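# Stack cardboard blanks in the clamp and lock its lever

## Task

Collect every cardboard blank so they all stand upright and aligned between the two pads of the clamp, then close the clamp on the stack by working its ball-ended lever.

## Robot and tools

ROBOT. Two arms on a table, each with a 16-motor four-finger hand. left_arm sits on the +y side and carries a left hand; right_arm carries a right hand, and the left hand is its mirror image. Bases in the scene frame: left_arm (+0.013, +0.338, +0.030) m, quat_wxyz (+1.000, 0, 0, -0.025); right_arm (-0.040, -0.318, +0.009) m, quat_wxyz (+1.000, 0, 0, +0.002). A two-camera stand is fixed to the floor behind the arms. Loose objects may now and then get a short push from outside.

FRAMES. Scene frame: origin at table-top height, midway between the nominal bases; +z up, +x out over the table, +y toward left_arm. Reported positions, orientations, velocities and Hand targets use this frame. Offsets you send use the current Hand target's own axes. Hand point axes (right hand): +z runs along straight fingers toward the tips; +y points out of the palm's face (the palm lies at y = -0.062 m); +x points across the palm, away from the thumb. On the left hand +x points toward the thumb. A rigid mast near the wrist on the palm side can collide with things (x +0.05 to +0.10, z -0.16 to -0.11, up to y = +0.06 m; mirror the x sign on the left). Straight fingertips end about 0.139 m beyond knuckles at z = -0.017 m; bending fingers first moves tips toward +y. Fingertips have rubber caps.

execute_actions(actions, cameras). actions is a list of actions run in sequence. One action is a table of at most 15 rows, each row one 1/30 s control step, so an action lasts 0.5 s; if fewer rows are given, the final row is repeated for the remainder. Every row is a single flat list of 48 numbers, each in [-1, 1], for both arms together, even when only one moves: left dx, dy, dz, rx, ry, rz; then 16 left hand motor values; left current_limit; left speed; then the same 24 for the right arm. dx..rz are an offset (not a pose) from the Hand target as it stood when the action began, along that target's own axes; all rows of one action measure from the same start, and each new action starts from the new target, so repeating an offset keeps moving. Scale: 1.0 = 0.6 m for dx, dy, dz and 180 degrees for the rotation vector rx, ry, rz. cameras: a list of names (or ["all"]); omitted or null means all cameras when actions is empty, none otherwise. An unknown name invalidates the call. An empty actions list returns state, images, scene number and task.

HAND NUMBERS, per arm in this order: index_mcp, index_abd, index_pip, index_dip, middle_mcp, middle_abd, middle_pip, middle_dip, ring_mcp, ring_abd, ring_pip, ring_dip, thumb_cmc, thumb_axl, thumb_mcp, thumb_ipl. Each is an absolute goal angle scaled linearly between the hinge's stops (degrees at +1, at -1; value that is straight): finger _mcp curls at the knuckle (+128, -18; -0.75); _abd swings sideways away from the thumb (+60, -60; +0.00); _pip (+108, -29; -0.58); _dip (+117, -21; -0.70); thumb_cmc brings the thumb round in front of the palm (+120, -20; -0.71); thumb_axl rolls the thumb about its own line (+140, -27; -0.68); thumb_mcp (+109, -69; -0.23); thumb_ipl (+108, -77; -0.17). A 0 is a real goal, not 'hold'; to leave a hand unchanged, resend its hand_goal, hand_current_limit and hand_speed. current_limit maps -1..+1 to 0..550 mA (minimum 11 mA) and also caps hinge speed; far below 0 fingers may not lift. speed sets goal slew at (speed+1)/2 of 8.5 rad/s. Start values: current_limit +0.4, speed -0.6; last values persist.

zoom_image(camera, region): closer look at [x0, y0, x1, y1] pixels (top-left origin, max 504x504) of a camera's newest image. Cameras: cam_head_left, cam_head_right, cam_high, cam_low (896x504), cam_left_wrist, cam_right_wrist (616x616). read_manual(section): licence texts only. finished_scene(scene): ends scene 1 or 2 irrevocably; the goal must hold with the robot let go.

RESULTS. end_effector_position (m) and end_effector_quat_wxyz per hand point, may be a few cm off, more at long reach. Hand target: last commanded pose after clipping; the next offsets count from it. Joint velocities may say 'within noise' or be omitted. Joint torques include gravity, have per-arm offsets and noise; numbers 3 and 4 wrap at ±28 N m. Per hand: hand_goal, hand_measured, hand_current_ma (positive pushes toward -1), hand_state (moving, goal, blocked, overload). Some results list positions at intermediate steps. MOTOR HOT appears from 85 °C; OVER-TEMPERATURE FAULT means the arm dropped for 30-60 s or more.

MOTION NOTES. Commanded orientation is limited to 40 degrees from the measured one each step. The hand often stops short of its target; waiting won't fix it, so resend (even zeros) or add the remaining gap as an offset. Tiny moves may not start. The elbow sags under load: command higher to compensate. To stop pushing on something, set the target back past the hand point. With the wrist near the first joint's axis, small moves can swing the whole arm.

GRIPPING. A finger presses only when its goal lies past the object's surface. Current at or above 495 mA counts up toward 5 s, then the motor shuts off for 10 s; keep grip goals only moderately beyond contact. An arm stop discards new hand numbers.

AVOID: objects leaving the table, dropping or releasing moving parts, slamming, hard hits on fixed or heavy things, long falls, very hard pushes, any contact or press between the two arms (including one hand closing on the other's fingers), holding loads or stretched poses long enough to overheat. The scene keeps running while you think, holding your last command, and that time counts.

Each tool is called after "Emit:" by a JSON object that holds its "fn" and its "kwargs", one argument or row to a line.

## Session

Emit:
{"fn": "execute_actions", "kwargs": {
  "actions": []
}}

Scene clock: 0.00 s.
left_arm: end_effector_position=(+0.4458, +0.4774, +0.3963) hand_goal=(-0.754, +0.000, -0.576, -0.696, -0.754, +0.000, -0.576, -0.696, -0.754, +0.000, -0.576, -0.696, -0.714, -0.678, -0.226, -0.168) hand_measured=(-0.754, +0.000, -0.576, -0.696, -0.754, +0.000, -0.576, -0.696, -0.754, +0.000, -0.576, -0.696, -0.714, -0.678, -0.226, -0.168) hand_current_ma=(+0, +0, +0, +0, +0, +0, +0, +0, +0, +0, +0, +0, +0, +0, +0, +0) hand_state=(goal, goal, goal, goal, goal, goal, goal, goal, goal, goal, goal, goal, goal, goal, goal, goal) hand_current_limit=0.40 hand_speed=-0.60 end_effector_quat_wxyz=(+0.267, -0.281, +0.885, -0.257) | right_arm: end_effector_position=(+0.6503, -0.3461, +0.3644) hand_goal=(-0.754, +0.000, -0.576, -0.696, -0.754, +0.000, -0.576, -0.696, -0.754, +0.000, -0.576, -0.696, -0.714, -0.678, -0.226, -0.168) hand_measured=(-0.754, +0.000, -0.576, -0.696, -0.754, +0.000, -0.576, -0.696, -0.754, +0.000, -0.576, -0.696, -0.714, -0.678, -0.226, -0.168) hand_current_ma=(+0, +0, +0, +0, +0, +0, +0, +0, +0, +0, +0, +0, +0, +0, +0, +0) hand_state=(goal, goal, goal, goal, goal, goal, goal, goal, goal, goal, goal, goal, goal, goal, goal, goal) hand_current_limit=0.40 hand_speed=-0.60 end_effector_quat_wxyz=(+0.044, +0.463, +0.721, +0.514)
Joint positions: left_arm=[0.426 1.313 1.576 -1.267 0.536 -1.97] | right_arm=[-0.257 1.671 1.51 -0.771 -0.948 -0.346]
Joint velocities: within noise
Joint torques (N m): no reading
Heat: left arm: hottest waist 22 °C; right arm: hottest shoulder 23 °C.
Hand target: left_arm +0.4502, +0.4792, +0.4065; +0.278, -0.277, +0.883, -0.256 | right_arm +0.6539, -0.3470, +0.3849; +0.060, +0.453, +0.723, +0.519

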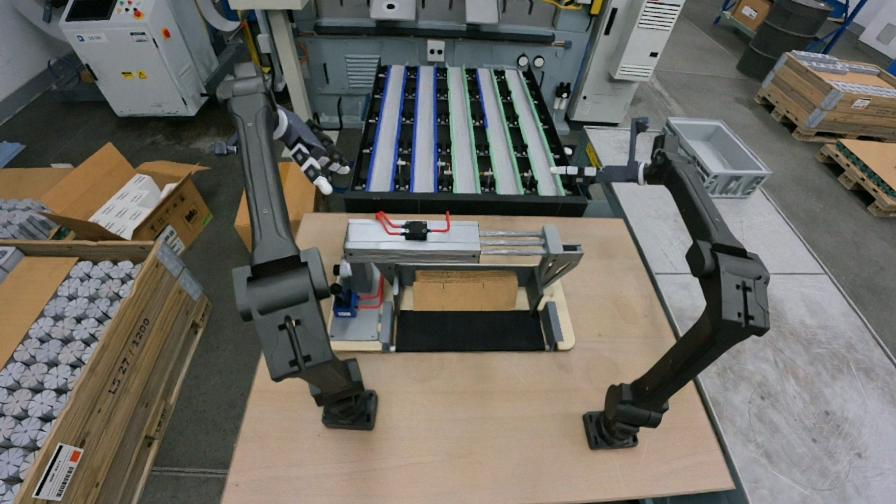

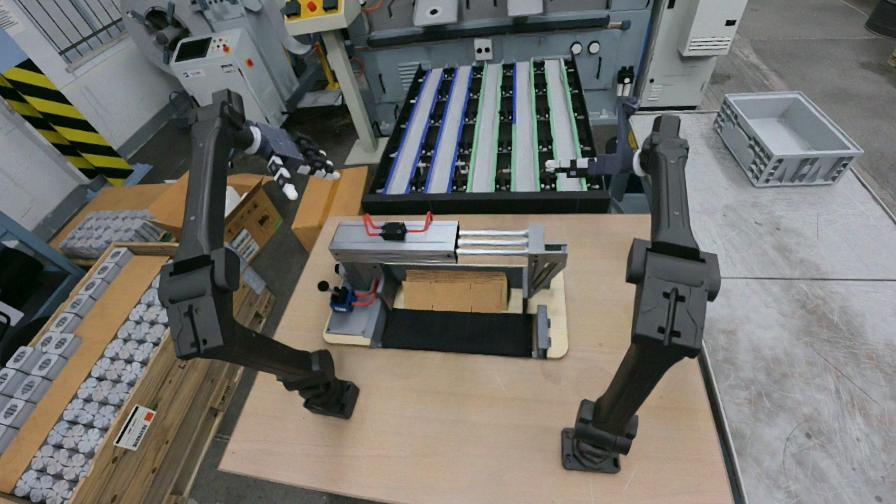

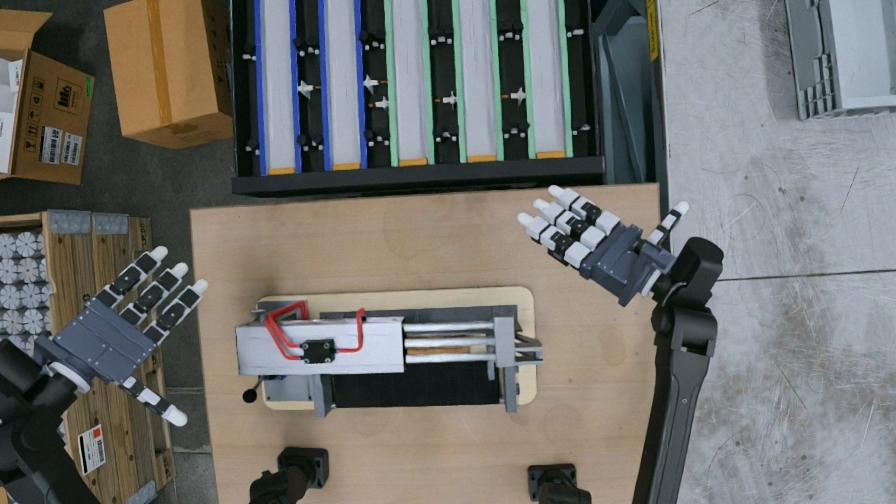

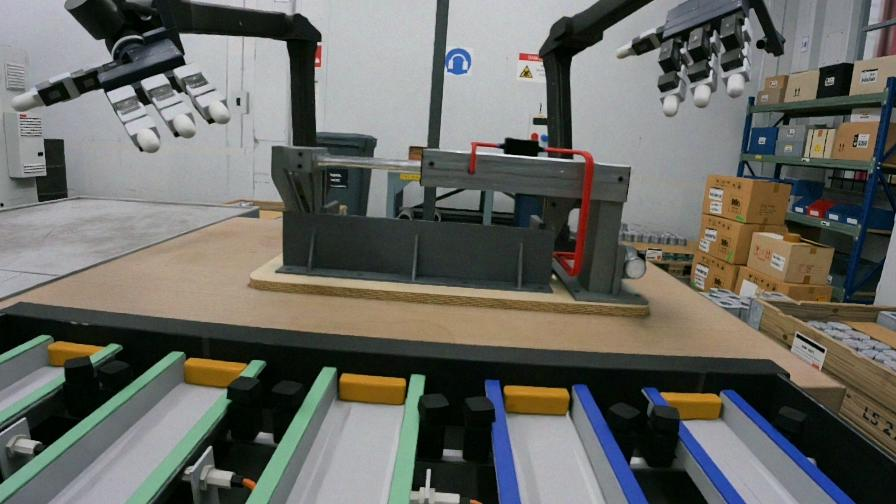

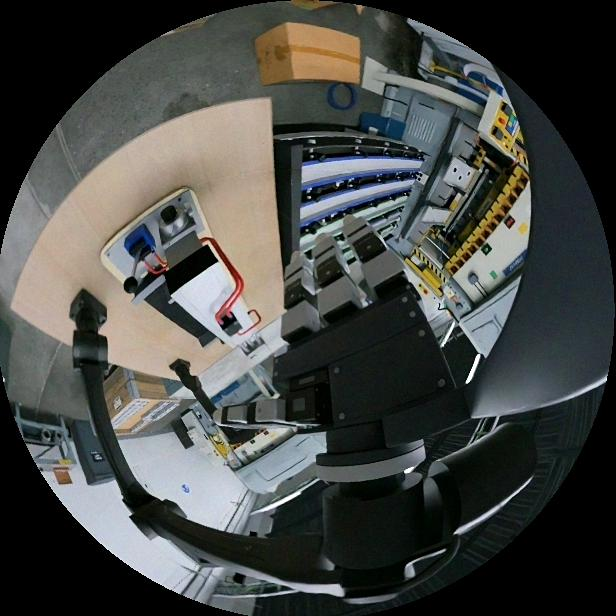

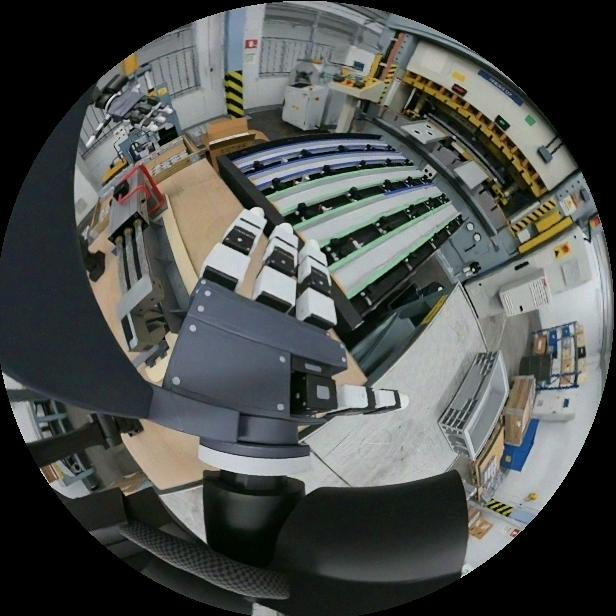

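Emit:
{"fn": "zoom_image", "kwargs": {
  "camera": "cam_head_left",
  "region": [310, 200, 600, 363]
}}

Emit:
{"fn": "zoom_image", "kwargs": {
  "camera": "cam_head_right",
  "region": [300, 200, 590, 363]
}}

Emit:
{"fn": "zoom_image", "kwargs": {
  "camera": "cam_high",
  "region": [220, 270, 560, 430]
}}

Emit:
{"fn": "zoom_image", "kwargs": {
  "camera": "cam_low",
  "region": [230, 110, 670, 330]
}}

Emit:
{"fn": "zoom_image", "kwargs": {
  "camera": "cam_left_wrist",
  "region": [60, 160, 300, 400]
}}

Emit:
{"fn": "zoom_image", "kwargs": {
  "camera": "cam_right_wrist",
  "region": [70, 130, 230, 390]
}}

Scaled by 1.738 from the camera's 896x504 image, which has a finer 1280x720 frame.

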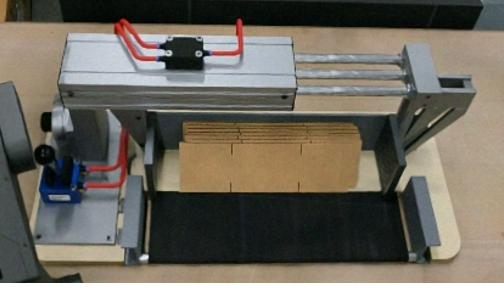

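Scaled by 1.738 from the camera's 896x504 image, which has a finer 1280x720 frame.

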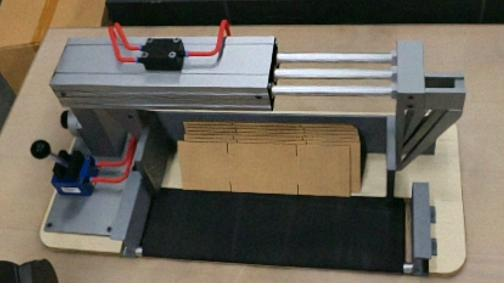

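Scaled by 1.482 from the camera's 896x504 image, which has a finer 1280x720 frame.

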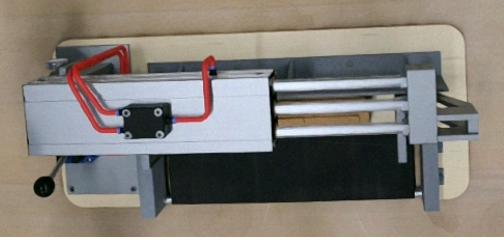

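Scaled by 1.145 from the camera's 896x504 image, which has a finer 1280x720 frame.

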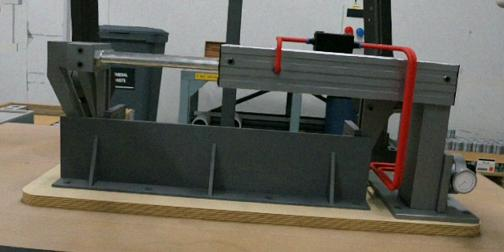

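Scaled by 2.100 from the camera's 616x616 image, which has a finer 880x880 frame.

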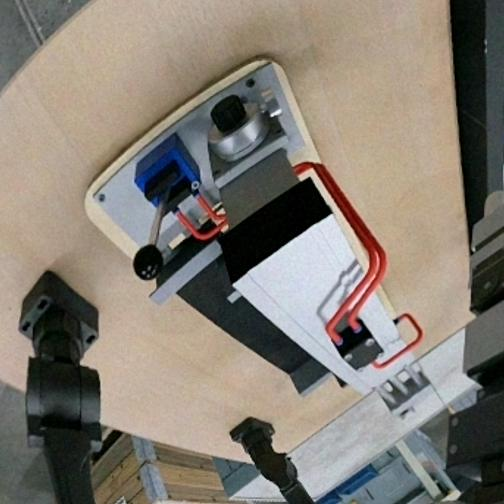

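Scaled by 1.938 from the camera's 616x616 image, which has a finer 880x880 frame.

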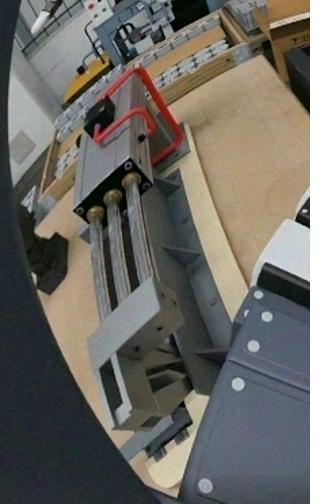

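Emit:
{"fn": "zoom_image", "kwargs": {
  "camera": "cam_head_left",
  "region": [380, 240, 580, 360]
}}

Emit:
{"fn": "zoom_image", "kwargs": {
  "camera": "cam_head_right",
  "region": [370, 240, 570, 360]
}}

Emit:
{"fn": "zoom_image", "kwargs": {
  "camera": "cam_high",
  "region": [380, 290, 550, 420]
}}

Emit:
{"fn": "zoom_image", "kwargs": {
  "camera": "cam_head_right",
  "region": [310, 240, 410, 360]
}}

Emit:
{"fn": "zoom_image", "kwargs": {
  "camera": "cam_low",
  "region": [230, 130, 430, 310]
}}

Emit:
{"fn": "zoom_image", "kwargs": {
  "camera": "cam_low",
  "region": [480, 130, 680, 310]
}}

Scaled by 2.520 from the camera's 896x504 image, which has a finer 1280x720 frame.

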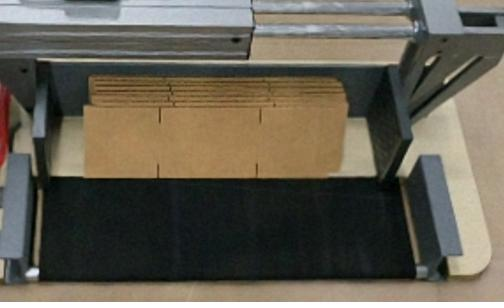

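Scaled by 2.520 from the camera's 896x504 image, which has a finer 1280x720 frame.

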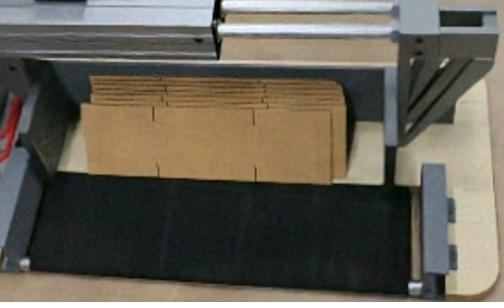

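Scaled by 2.965 from the camera's 896x504 image, which has a finer 1280x720 frame.

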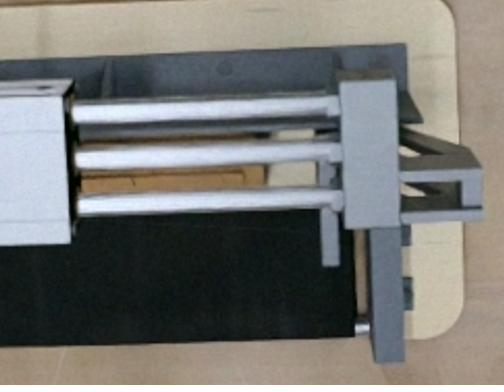

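Scaled by 4.200 from the camera's 896x504 image, which has a finer 1280x720 frame.

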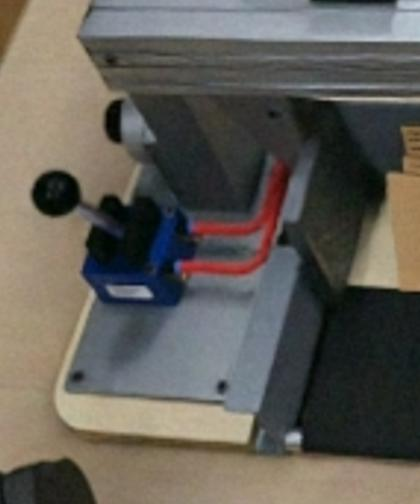

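Scaled by 2.520 from the camera's 896x504 image, which has a finer 1280x720 frame.

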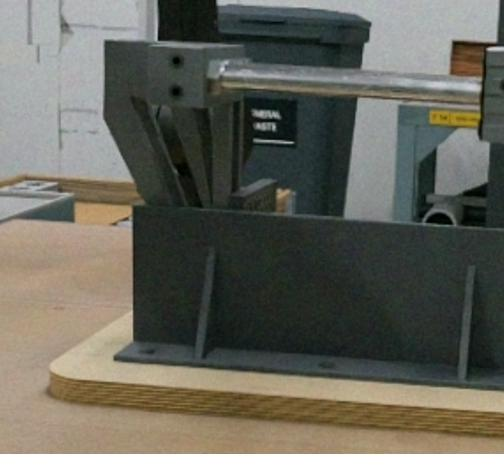

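Scaled by 2.520 from the camera's 896x504 image, which has a finer 1280x720 frame.

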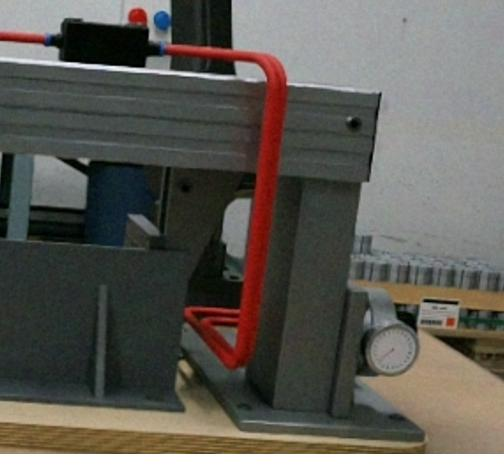

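Emit:
{"fn": "execute_actions", "kwargs": {
  "actions": [
    [[0,0,0,0,0,0,-0.754,0,-0.576,-0.696,-0.754,0,-0.576,-0.696,-0.754,0,-0.576,-0.696,-0.714,-0.678,-0.226,-0.168,0.4,-0.6,0.141,-0.083,-0.139,0,0,0,-0.754,0,-0.576,-0.696,-0.754,0,-0.576,-0.696,-0.754,0,-0.576,-0.696,-0.714,-0.678,-0.226,-0.168,0.4,-0.6]],
    [[0,0,0,0,0,0,-0.754,0,-0.576,-0.696,-0.754,0,-0.576,-0.696,-0.754,0,-0.576,-0.696,-0.714,-0.678,-0.226,-0.168,0.4,-0.6,0.141,-0.083,-0.139,0,0,0,-0.754,0,-0.576,-0.696,-0.754,0,-0.576,-0.696,-0.754,0,-0.576,-0.696,-0.714,-0.678,-0.226,-0.168,0.4,-0.6]],
    [[0,0,0,0,0,0,-0.754,0,-0.576,-0.696,-0.754,0,-0.576,-0.696,-0.754,0,-0.576,-0.696,-0.714,-0.678,-0.226,-0.168,0.4,-0.6,0.157,-0.0945,-0.035,0,0,0,-0.754,0,-0.576,-0.696,-0.754,0,-0.576,-0.696,-0.754,0,-0.576,-0.696,-0.714,-0.678,-0.226,-0.168,0.4,-0.6]],
    [[0,0,0,0,0,0,-0.754,0,-0.576,-0.696,-0.754,0,-0.576,-0.696,-0.754,0,-0.576,-0.696,-0.714,-0.678,-0.226,-0.168,0.4,-0.6,0.157,-0.0945,-0.035,0,0,0,-0.754,0,-0.576,-0.696,-0.754,0,-0.576,-0.696,-0.754,0,-0.576,-0.696,-0.714,-0.678,-0.226,-0.168,0.4,-0.6]]
  ],
  "cameras": ["cam_head_left","cam_high","cam_right_wrist"]
}}

Scene clock: 136.23 s.
left_arm: end_effector_position=(+0.4458, +0.4774, +0.3963) hand_goal=(-0.754, +0.000, -0.576, -0.696, -0.754, +0.000, -0.576, -0.696, -0.754, +0.000, -0.576, -0.696, -0.714, -0.678, -0.226, -0.168) hand_measured=(-0.750, +0.000, -0.576, -0.696, -0.750, +0.000, -0.576, -0.696, -0.750, +0.000, -0.576, -0.696, -0.710, -0.678, -0.224, -0.168) hand_current_ma=(+0, +0, +0, +0, +0, +0, +0, +0, +0, +0, +0, +0, +0, +0, +0, +0) hand_state=(goal, goal, goal, goal, goal, goal, goal, goal, goal, goal, goal, goal, goal, goal, goal, goal) hand_current_limit=0.40 hand_speed=-0.60 end_effector_quat_wxyz=(+0.267, -0.281, +0.885, -0.257) | right_arm: end_effector_position=(+0.2014, -0.2432, +0.4414) hand_goal=(-0.754, +0.000, -0.576, -0.696, -0.754, +0.000, -0.576, -0.696, -0.754, +0.000, -0.576, -0.696, -0.714, -0.678, -0.226, -0.168) hand_measured=(-0.762, +0.000, -0.576, -0.696, -0.760, +0.000, -0.576, -0.696, -0.762, +0.000, -0.576, -0.696, -0.722, -0.678, -0.226, -0.168) hand_current_ma=(-17, +0, -1, +0, -14, +0, -1, +0, -18, +0, -1, +0, -19, +1, +1, +0) hand_state=(goal, goal, goal, goal, goal, goal, goal, goal, goal, goal, goal, goal, goal, goal, goal, goal) hand_current_limit=0.40 hand_speed=-0.60 end_effector_quat_wxyz=(+0.059, +0.450, +0.724, +0.519)
Joint positions: left_arm=[0.426 1.313 1.576 -1.267 0.536 -1.97] | right_arm=[-0.408 0.446 0.884 -1.533 -1.034 -0.587]
Joint torques (N m): left_arm=[-0.15 -11.16 12.68 1.22 0.66 -0.12] | right_arm=[-0.56 4.31 9.52 0.88 -1.1 -0.17]
Heat: left arm: hottest elbow 32 °C; right arm: hottest elbow 31 °C.
Hand target: left_arm +0.4502, +0.4792, +0.4065; +0.278, -0.277, +0.883, -0.256 | right_arm +0.2031, -0.2468, +0.4455; +0.060, +0.453, +0.722, +0.519
Off the commanded pose: left_arm 0.011 m, 1 deg | right_arm 0.006 m, 0 deg.
Step readings (end_effector_position of left_arm | right_arm):
0: (+0.4458, +0.4774, +0.3963) | (+0.6503, -0.3461, +0.3644)
1: (+0.4458, +0.4774, +0.3963) | (+0.6501, -0.3460, +0.3645)
2: (+0.4458, +0.4774, +0.3963) | (+0.6476, -0.3451, +0.3638)
4: (+0.4458, +0.4774, +0.3963) | (+0.6287, -0.3429, +0.3589)
8: (+0.4458, +0.4774, +0.3963) | (+0.5777, -0.3360, +0.3642)
15: (+0.4458, +0.4774, +0.3963) | (+0.5348, -0.3376, +0.4221)
16: (+0.4458, +0.4774, +0.3963) | (+0.5315, -0.3383, +0.4254)
17: (+0.4458, +0.4774, +0.3963) | (+0.5261, -0.3395, +0.4258)
19: (+0.4458, +0.4774, +0.3963) | (+0.5039, -0.3395, +0.4181)
23: (+0.4458, +0.4774, +0.3963) | (+0.4523, -0.3394, +0.4145)
30: (+0.4458, +0.4774, +0.3963) | (+0.4081, -0.3404, +0.4475)
31: (+0.4458, +0.4774, +0.3963) | (+0.4058, -0.3402, +0.4475)
32: (+0.4458, +0.4774, +0.3963) | (+0.4027, -0.3390, +0.4453)
34: (+0.4458, +0.4774, +0.3963) | (+0.3871, -0.3320, +0.4338)
38: (+0.4458, +0.4774, +0.3963) | (+0.3425, -0.3120, +0.4245)
45: (+0.4458, +0.4774, +0.3963) | (+0.3039, -0.2928, +0.4484)
46: (+0.4458, +0.4774, +0.3963) | (+0.3023, -0.2919, +0.4481)
47: (+0.4458, +0.4774, +0.3963) | (+0.2996, -0.2909, +0.4468)
49: (+0.4458, +0.4774, +0.3963) | (+0.2868, -0.2855, +0.4363)
53: (+0.4458, +0.4774, +0.3963) | (+0.2427, -0.2619, +0.4330)
60: (+0.4458, +0.4774, +0.3963) | (+0.2034, -0.2440, +0.4447)
Images, in order (width x height): cam_head_left 896x504, cam_high 896x504, cam_right_wrist 616x616.

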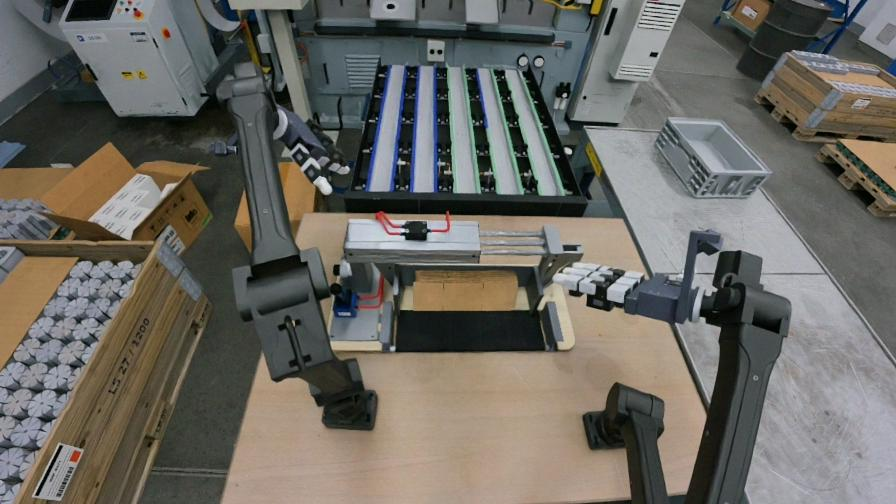

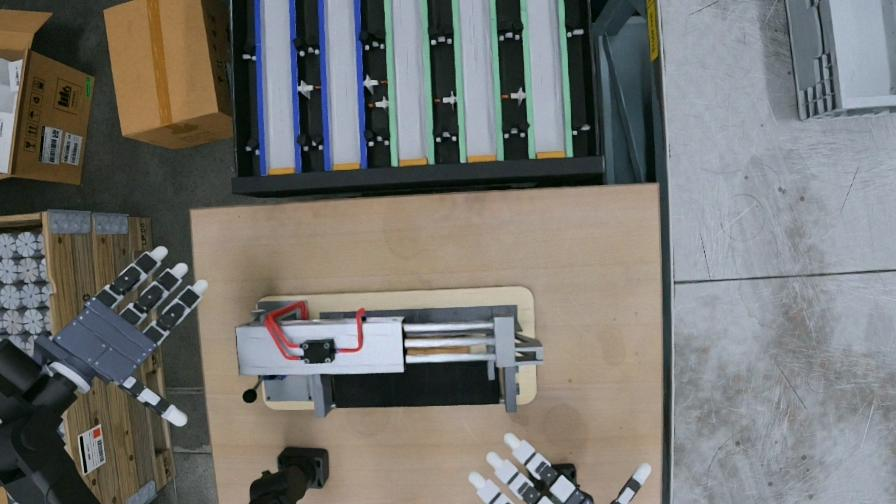

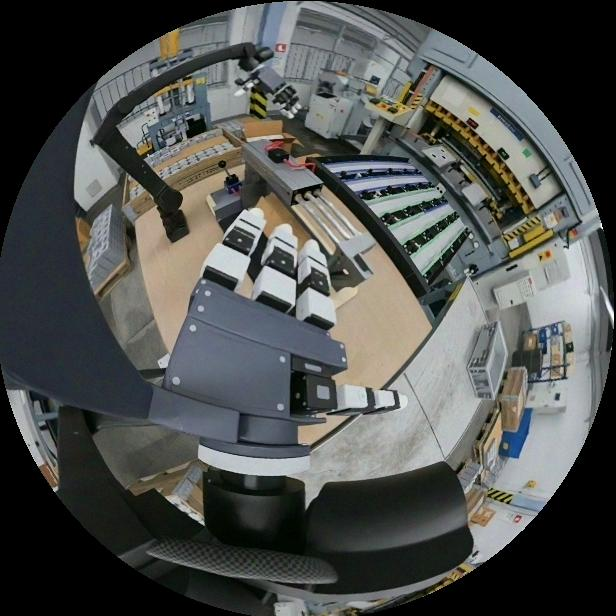

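Emit:
{"fn": "execute_actions", "kwargs": {
  "actions": [
    [[0,0,0,0,0,0,-0.754,0,-0.576,-0.696,-0.754,0,-0.576,-0.696,-0.754,0,-0.576,-0.696,-0.714,-0.678,-0.226,-0.168,0.4,-0.6,0.042,-0.081,0.131,0,0,0,-0.754,0,-0.576,-0.696,-0.754,0,-0.576,-0.696,-0.754,0,-0.576,-0.696,-0.714,-0.678,-0.226,-0.168,0.4,-0.6]],
    [[0,0,0,0,0,0,-0.754,0,-0.576,-0.696,-0.754,0,-0.576,-0.696,-0.754,0,-0.576,-0.696,-0.714,-0.678,-0.226,-0.168,0.4,-0.6,0.042,-0.081,0.131,0,0,0,-0.754,0,-0.576,-0.696,-0.754,0,-0.576,-0.696,-0.754,0,-0.576,-0.696,-0.714,-0.678,-0.226,-0.168,0.4,-0.6]]
  ],
  "cameras": ["cam_head_left","cam_right_wrist"]
}}

Emit:
{"fn": "zoom_image", "kwargs": {
  "camera": "cam_right_wrist",
  "region": [150, 100, 450, 400]
}}

Scene clock: 155.17 s.
left_arm: end_effector_position=(+0.4458, +0.4774, +0.3963) hand_goal=(-0.754, +0.000, -0.576, -0.696, -0.754, +0.000, -0.576, -0.696, -0.754, +0.000, -0.576, -0.696, -0.714, -0.678, -0.226, -0.168) hand_measured=(-0.750, +0.000, -0.576, -0.696, -0.750, +0.000, -0.576, -0.696, -0.750, +0.000, -0.576, -0.696, -0.710, -0.678, -0.224, -0.168) hand_current_ma=(+0, +0, +0, +0, +0, +0, +0, +0, +0, +0, +0, +0, +0, +0, +0, +0) hand_state=(goal, goal, goal, goal, goal, goal, goal, goal, goal, goal, goal, goal, goal, goal, goal, goal) hand_current_limit=0.40 hand_speed=-0.60 end_effector_quat_wxyz=(+0.267, -0.281, +0.885, -0.257) | right_arm: end_effector_position=(+0.2031, -0.1106, +0.3063) hand_goal=(-0.754, +0.000, -0.576, -0.696, -0.754, +0.000, -0.576, -0.696, -0.754, +0.000, -0.576, -0.696, -0.714, -0.678, -0.226, -0.168) hand_measured=(-0.762, +0.000, -0.576, -0.696, -0.760, +0.000, -0.576, -0.696, -0.762, +0.000, -0.576, -0.696, -0.722, -0.678, -0.224, -0.168) hand_current_ma=(-17, +0, -1, +0, -14, +0, -1, +0, -18, +0, -1, +0, -19, +1, +2, +0) hand_state=(goal, goal, goal, goal, goal, goal, goal, goal, goal, goal, goal, goal, goal, goal, goal, goal) hand_current_limit=0.40 hand_speed=-0.60 end_effector_quat_wxyz=(+0.026, +0.432, +0.744, +0.509)
Joint positions: left_arm=[0.426 1.313 1.576 -1.267 0.536 -1.97] | right_arm=[0.74 0.317 0.44 -0.639 -0.217 0.352]
Joint torques (N m): left_arm=[-0.21 -11.28 12.68 1.22 0.67 -0.12] | right_arm=[2.37 1.67 10.65 3.82 0.06 -0.03]
Heat: left arm: hottest elbow 32 °C; right arm: hottest elbow 30 °C.
Hand target: left_arm +0.4502, +0.4792, +0.4065; +0.278, -0.277, +0.883, -0.256 | right_arm +0.2038, -0.1063, +0.3152; +0.060, +0.453, +0.723, +0.519
Off the commanded pose: left_arm 0.011 m, 1 deg | right_arm 0.010 m, 5 deg.
Step readings (end_effector_position of left_arm | right_arm):
0: (+0.4458, +0.4774, +0.3963) | (+0.2014, -0.2432, +0.4414)
1: (+0.4458, +0.4774, +0.3963) | (+0.2015, -0.2433, +0.4410)
2: (+0.4458, +0.4774, +0.3963) | (+0.2021, -0.2419, +0.4380)
4: (+0.4458, +0.4774, +0.3963) | (+0.2026, -0.2322, +0.4231)
8: (+0.4458, +0.4774, +0.3963) | (+0.1960, -0.1991, +0.3799)
15: (+0.4458, +0.4774, +0.3963) | (+0.2016, -0.1796, +0.3743)
16: (+0.4458, +0.4774, +0.3963) | (+0.2021, -0.1788, +0.3752)
17: (+0.4458, +0.4774, +0.3963) | (+0.2021, -0.1758, +0.3747)
19: (+0.4458, +0.4774, +0.3963) | (+0.1993, -0.1618, +0.3642)
23: (+0.4458, +0.4774, +0.3963) | (+0.1915, -0.1284, +0.3172)
30: (+0.4458, +0.4774, +0.3963) | (+0.2005, -0.1123, +0.3037)
Images, in order (width x height): cam_head_left 896x504, cam_right_wrist 616x616.

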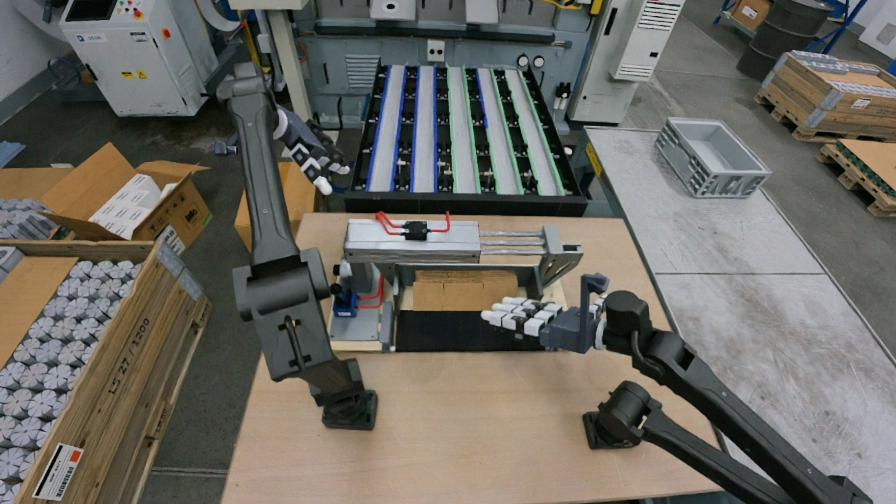

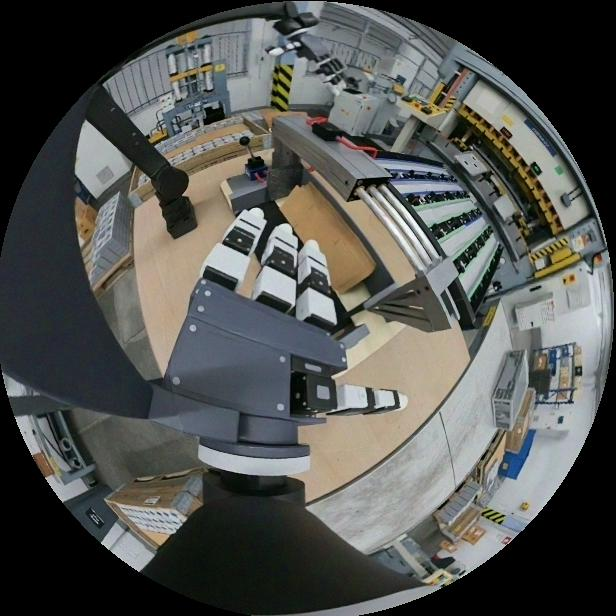

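Scaled by 1.680 from the camera's 616x616 image, which has a finer 880x880 frame.

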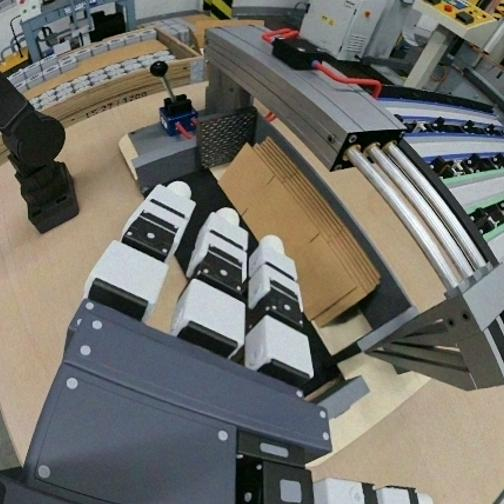

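Emit:
{"fn": "zoom_image", "kwargs": {
  "camera": "cam_right_wrist",
  "region": [260, 170, 400, 310]
}}

Emit:
{"fn": "zoom_image", "kwargs": {
  "camera": "cam_head_left",
  "region": [390, 255, 550, 325]
}}

Scaled by 3.600 from the camera's 616x616 image, which has a finer 880x880 frame.

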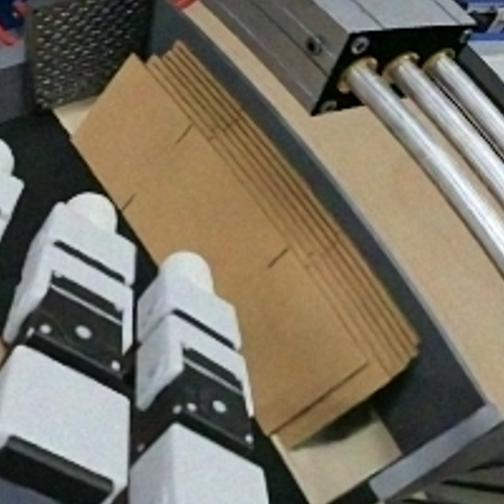

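Scaled by 3.150 from the camera's 896x504 image, which has a finer 1280x720 frame.

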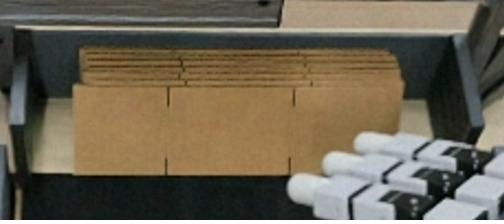

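Emit:
{"fn": "zoom_image", "kwargs": {
  "camera": "cam_high",
  "region": [400, 290, 530, 420]
}}

Emit:
{"fn": "zoom_image", "kwargs": {
  "camera": "cam_right_wrist",
  "region": [225, 120, 305, 230]
}}

This scene's latest camera images include none from cam_high. They are from: cam_head_left, cam_right_wrist. cam_high's image comes with the result of a call that names it in "cameras".

Scaled by 4.582 from the camera's 616x616 image, which has a finer 880x880 frame.

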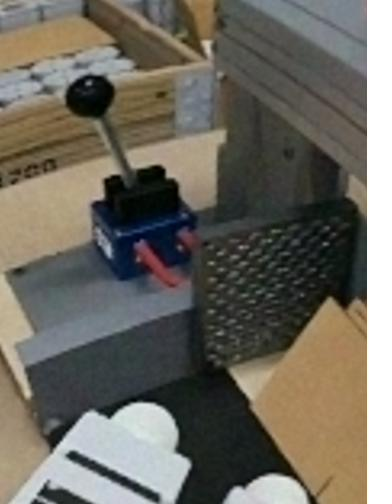

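Emit:
{"fn": "execute_actions", "kwargs": {
  "actions": [
    [[0,0,0,0,0,0,-0.754,0,-0.576,-0.696,-0.754,0,-0.576,-0.696,-0.754,0,-0.576,-0.696,-0.714,-0.678,-0.226,-0.168,0.4,-0.6,0.096,0.007,0.093,-0.0332,-0.123,-0.0044,-0.754,0,-0.576,-0.696,-0.754,0,-0.576,-0.696,-0.754,0,-0.576,-0.696,-0.714,-0.678,-0.226,-0.168,0.4,-0.6]]
  ],
  "cameras": ["cam_high"]
}}

Emit:
{"fn": "zoom_image", "kwargs": {
  "camera": "cam_high",
  "region": [400, 290, 530, 420]
}}

Scene clock: 266.53 s.
left_arm: end_effector_position=(+0.4458, +0.4774, +0.3963) hand_goal=(-0.754, +0.000, -0.576, -0.696, -0.754, +0.000, -0.576, -0.696, -0.754, +0.000, -0.576, -0.696, -0.714, -0.678, -0.226, -0.168) hand_measured=(-0.750, +0.000, -0.576, -0.696, -0.750, +0.000, -0.576, -0.696, -0.750, +0.000, -0.576, -0.696, -0.710, -0.678, -0.224, -0.168) hand_current_ma=(+0, +0, +0, +0, +0, +0, +0, +0, +0, +0, +0, +0, +0, +0, +0, +0) hand_state=(goal, goal, goal, goal, goal, goal, goal, goal, goal, goal, goal, goal, goal, goal, goal, goal) hand_current_limit=0.40 hand_speed=-0.60 end_effector_quat_wxyz=(+0.267, -0.281, +0.885, -0.257) | right_arm: end_effector_position=(+0.1979, -0.0422, +0.2818) hand_goal=(-0.754, +0.000, -0.576, -0.696, -0.754, +0.000, -0.576, -0.696, -0.754, +0.000, -0.576, -0.696, -0.714, -0.678, -0.226, -0.168) hand_measured=(-0.762, -0.002, -0.576, -0.696, -0.762, -0.002, -0.576, -0.696, -0.764, -0.002, -0.576, -0.696, -0.722, -0.678, -0.224, -0.168) hand_current_ma=(-19, -1, -1, +0, -16, -2, -1, +0, -21, -1, -1, +0, -19, +1, +3, +0) hand_state=(goal, goal, goal, goal, goal, goal, goal, goal, goal, goal, goal, goal, goal, goal, goal, goal) hand_current_limit=0.40 hand_speed=-0.60 end_effector_quat_wxyz=(+0.230, +0.515, +0.698, +0.441)
Joint positions: left_arm=[0.426 1.313 1.576 -1.267 0.536 -1.97] | right_arm=[1.343 0.808 0.517 -0.459 0.736 0.715]
Joint torques (N m): left_arm=[-0.15 -11.16 12.7 1.22 0.67 -0.12] | right_arm=[2.61 -0.85 13.83 2.71 0.77 -0.02]
Heat: left arm: hottest elbow 34 °C; right arm: hottest elbow 30 °C.
Hand target: left_arm +0.4502, +0.4792, +0.4065; +0.278, -0.277, +0.883, -0.256 | right_arm +0.2038, -0.0261, +0.3154; +0.225, +0.535, +0.673, +0.459
Off the commanded pose: left_arm 0.011 m, 1 deg | right_arm 0.038 m, 4 deg.
Step readings (end_effector_position of left_arm | right_arm):
0: (+0.4458, +0.4774, +0.3963) | (+0.2032, -0.1106, +0.3063)
1: (+0.4458, +0.4774, +0.3963) | (+0.2038, -0.1113, +0.3065)
2: (+0.4458, +0.4774, +0.3963) | (+0.2071, -0.1142, +0.3079)
4: (+0.4458, +0.4774, +0.3963) | (+0.2075, -0.1073, +0.3089)
8: (+0.4458, +0.4774, +0.3963) | (+0.1880, -0.0636, +0.2939)
15: (+0.4458, +0.4774, +0.3963) | (+0.1901, -0.0421, +0.2738)
Images, in order (width x height): cam_high 896x504.

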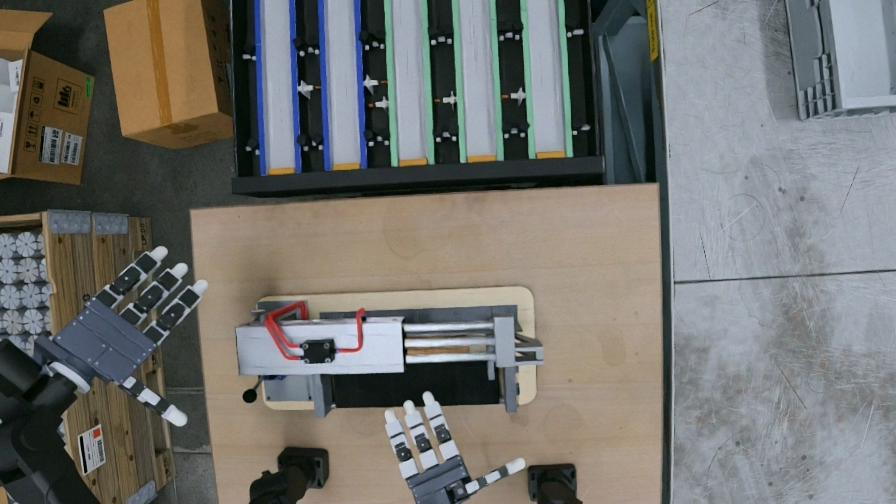

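Scaled by 3.877 from the camera's 896x504 image, which has a finer 1280x720 frame.

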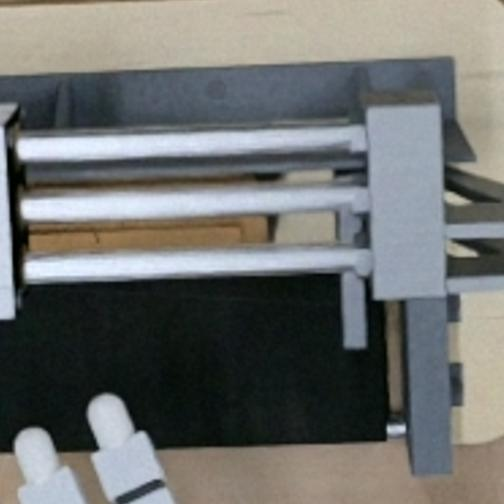

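Emit:
{"fn": "execute_actions", "kwargs": {
  "actions": [
    [[0,0,0,0,0,0,-0.754,0,-0.576,-0.696,-0.754,0,-0.576,-0.696,-0.754,0,-0.576,-0.696,-0.714,-0.678,-0.226,-0.168,0.4,-0.6,0.111,-0.028,0.064,-0.0332,-0.123,-0.0044,-0.754,0,-0.576,-0.696,-0.754,0,-0.576,-0.696,-0.754,0,-0.576,-0.696,-0.714,-0.678,-0.226,-0.168,0.4,-0.6]]
  ],
  "cameras": ["cam_high","cam_head_left","cam_right_wrist"]
}}

Emit:
{"fn": "zoom_image", "kwargs": {
  "camera": "cam_right_wrist",
  "region": [200, 120, 500, 420]
}}

Scene clock: 300.47 s.
left_arm: end_effector_position=(+0.4458, +0.4774, +0.3963) hand_goal=(-0.754, +0.000, -0.576, -0.696, -0.754, +0.000, -0.576, -0.696, -0.754, +0.000, -0.576, -0.696, -0.714, -0.678, -0.226, -0.168) hand_measured=(-0.750, +0.000, -0.576, -0.696, -0.750, +0.000, -0.576, -0.696, -0.750, +0.000, -0.576, -0.696, -0.710, -0.678, -0.224, -0.168) hand_current_ma=(+0, +0, +0, +0, +0, +0, +0, +0, +0, +0, +0, +0, +0, +0, +0, +0) hand_state=(goal, goal, goal, goal, goal, goal, goal, goal, goal, goal, goal, goal, goal, goal, goal, goal) hand_current_limit=0.40 hand_speed=-0.60 end_effector_quat_wxyz=(+0.267, -0.281, +0.885, -0.257) | right_arm: end_effector_position=(+0.1960, +0.0404, +0.2822) hand_goal=(-0.754, +0.000, -0.576, -0.696, -0.754, +0.000, -0.576, -0.696, -0.754, +0.000, -0.576, -0.696, -0.714, -0.678, -0.226, -0.168) hand_measured=(-0.764, -0.002, -0.576, -0.696, -0.762, -0.002, -0.576, -0.696, -0.764, -0.002, -0.576, -0.696, -0.722, -0.678, -0.224, -0.168) hand_current_ma=(-22, -1, -1, +0, -20, -1, -1, +0, -26, -1, -1, +0, -19, +1, +4, +0) hand_state=(goal, goal, goal, goal, goal, goal, goal, goal, goal, goal, goal, goal, goal, goal, goal, goal) hand_current_limit=0.40 hand_speed=-0.60 end_effector_quat_wxyz=(+0.382, +0.569, +0.613, +0.391)
Joint positions: left_arm=[0.426 1.313 1.576 -1.267 0.536 -1.97] | right_arm=[1.454 1.362 0.868 -0.726 1.13 1.161]
Joint torques (N m): left_arm=[-0.03 -11.22 12.67 1.24 0.66 -0.12] | right_arm=[-0.38 -6.77 11.44 0.44 1.12 -0.03]
Heat: left arm: hottest elbow 34 °C; right arm: hottest elbow 33 °C.
Hand target: left_arm +0.4502, +0.4792, +0.4065; +0.278, -0.277, +0.883, -0.256 | right_arm +0.2039, +0.0500, +0.2953; +0.380, +0.596, +0.596, +0.380
Off the commanded pose: left_arm 0.011 m, 1 deg | right_arm 0.018 m, 4 deg.
Step readings (end_effector_position of left_arm | right_arm):
0: (+0.4458, +0.4774, +0.3963) | (+0.1979, -0.0422, +0.2818)
1: (+0.4458, +0.4774, +0.3963) | (+0.1981, -0.0428, +0.2827)
2: (+0.4458, +0.4774, +0.3963) | (+0.1983, -0.0445, +0.2853)
4: (+0.4458, +0.4774, +0.3963) | (+0.1966, -0.0358, +0.2941)
8: (+0.4458, +0.4774, +0.3963) | (+0.1888, +0.0208, +0.2839)
15: (+0.4458, +0.4774, +0.3963) | (+0.1930, +0.0461, +0.2655)
Images, in order (width x height): cam_head_left 896x504, cam_high 896x504, cam_right_wrist 616x616.

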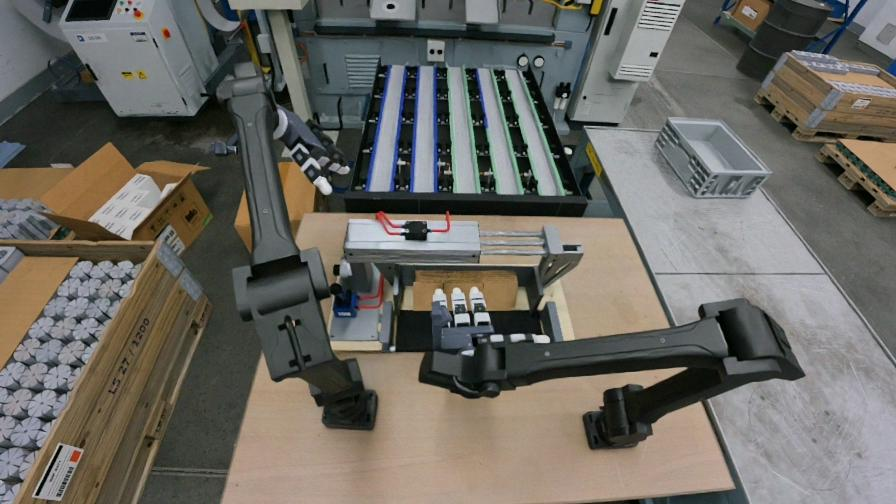

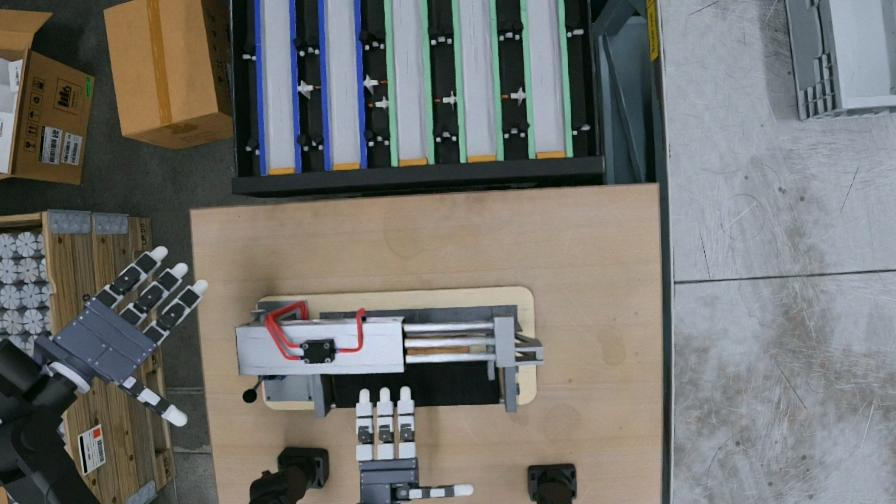

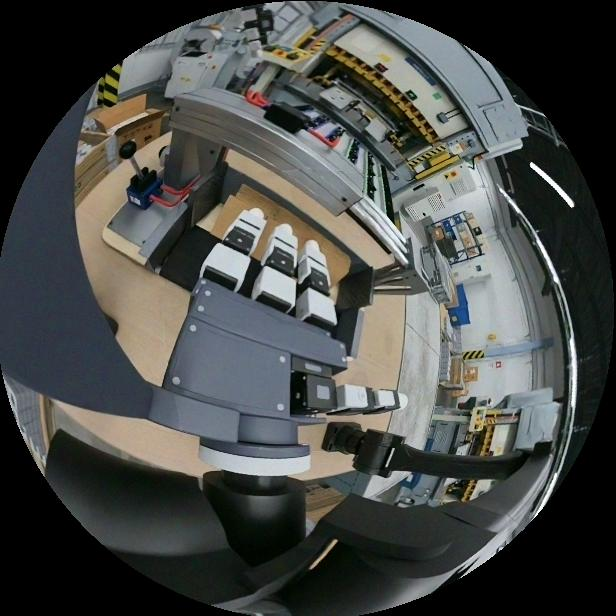

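Scaled by 1.680 from the camera's 616x616 image, which has a finer 880x880 frame.

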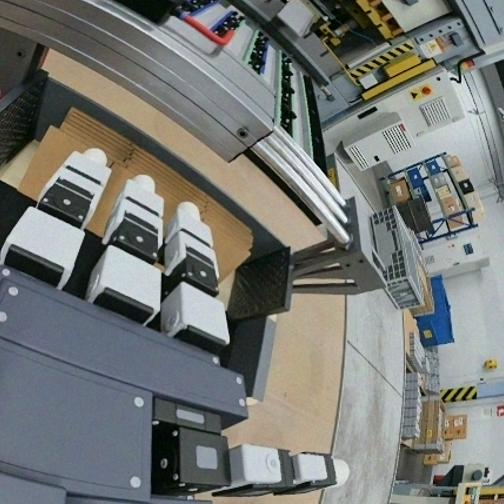

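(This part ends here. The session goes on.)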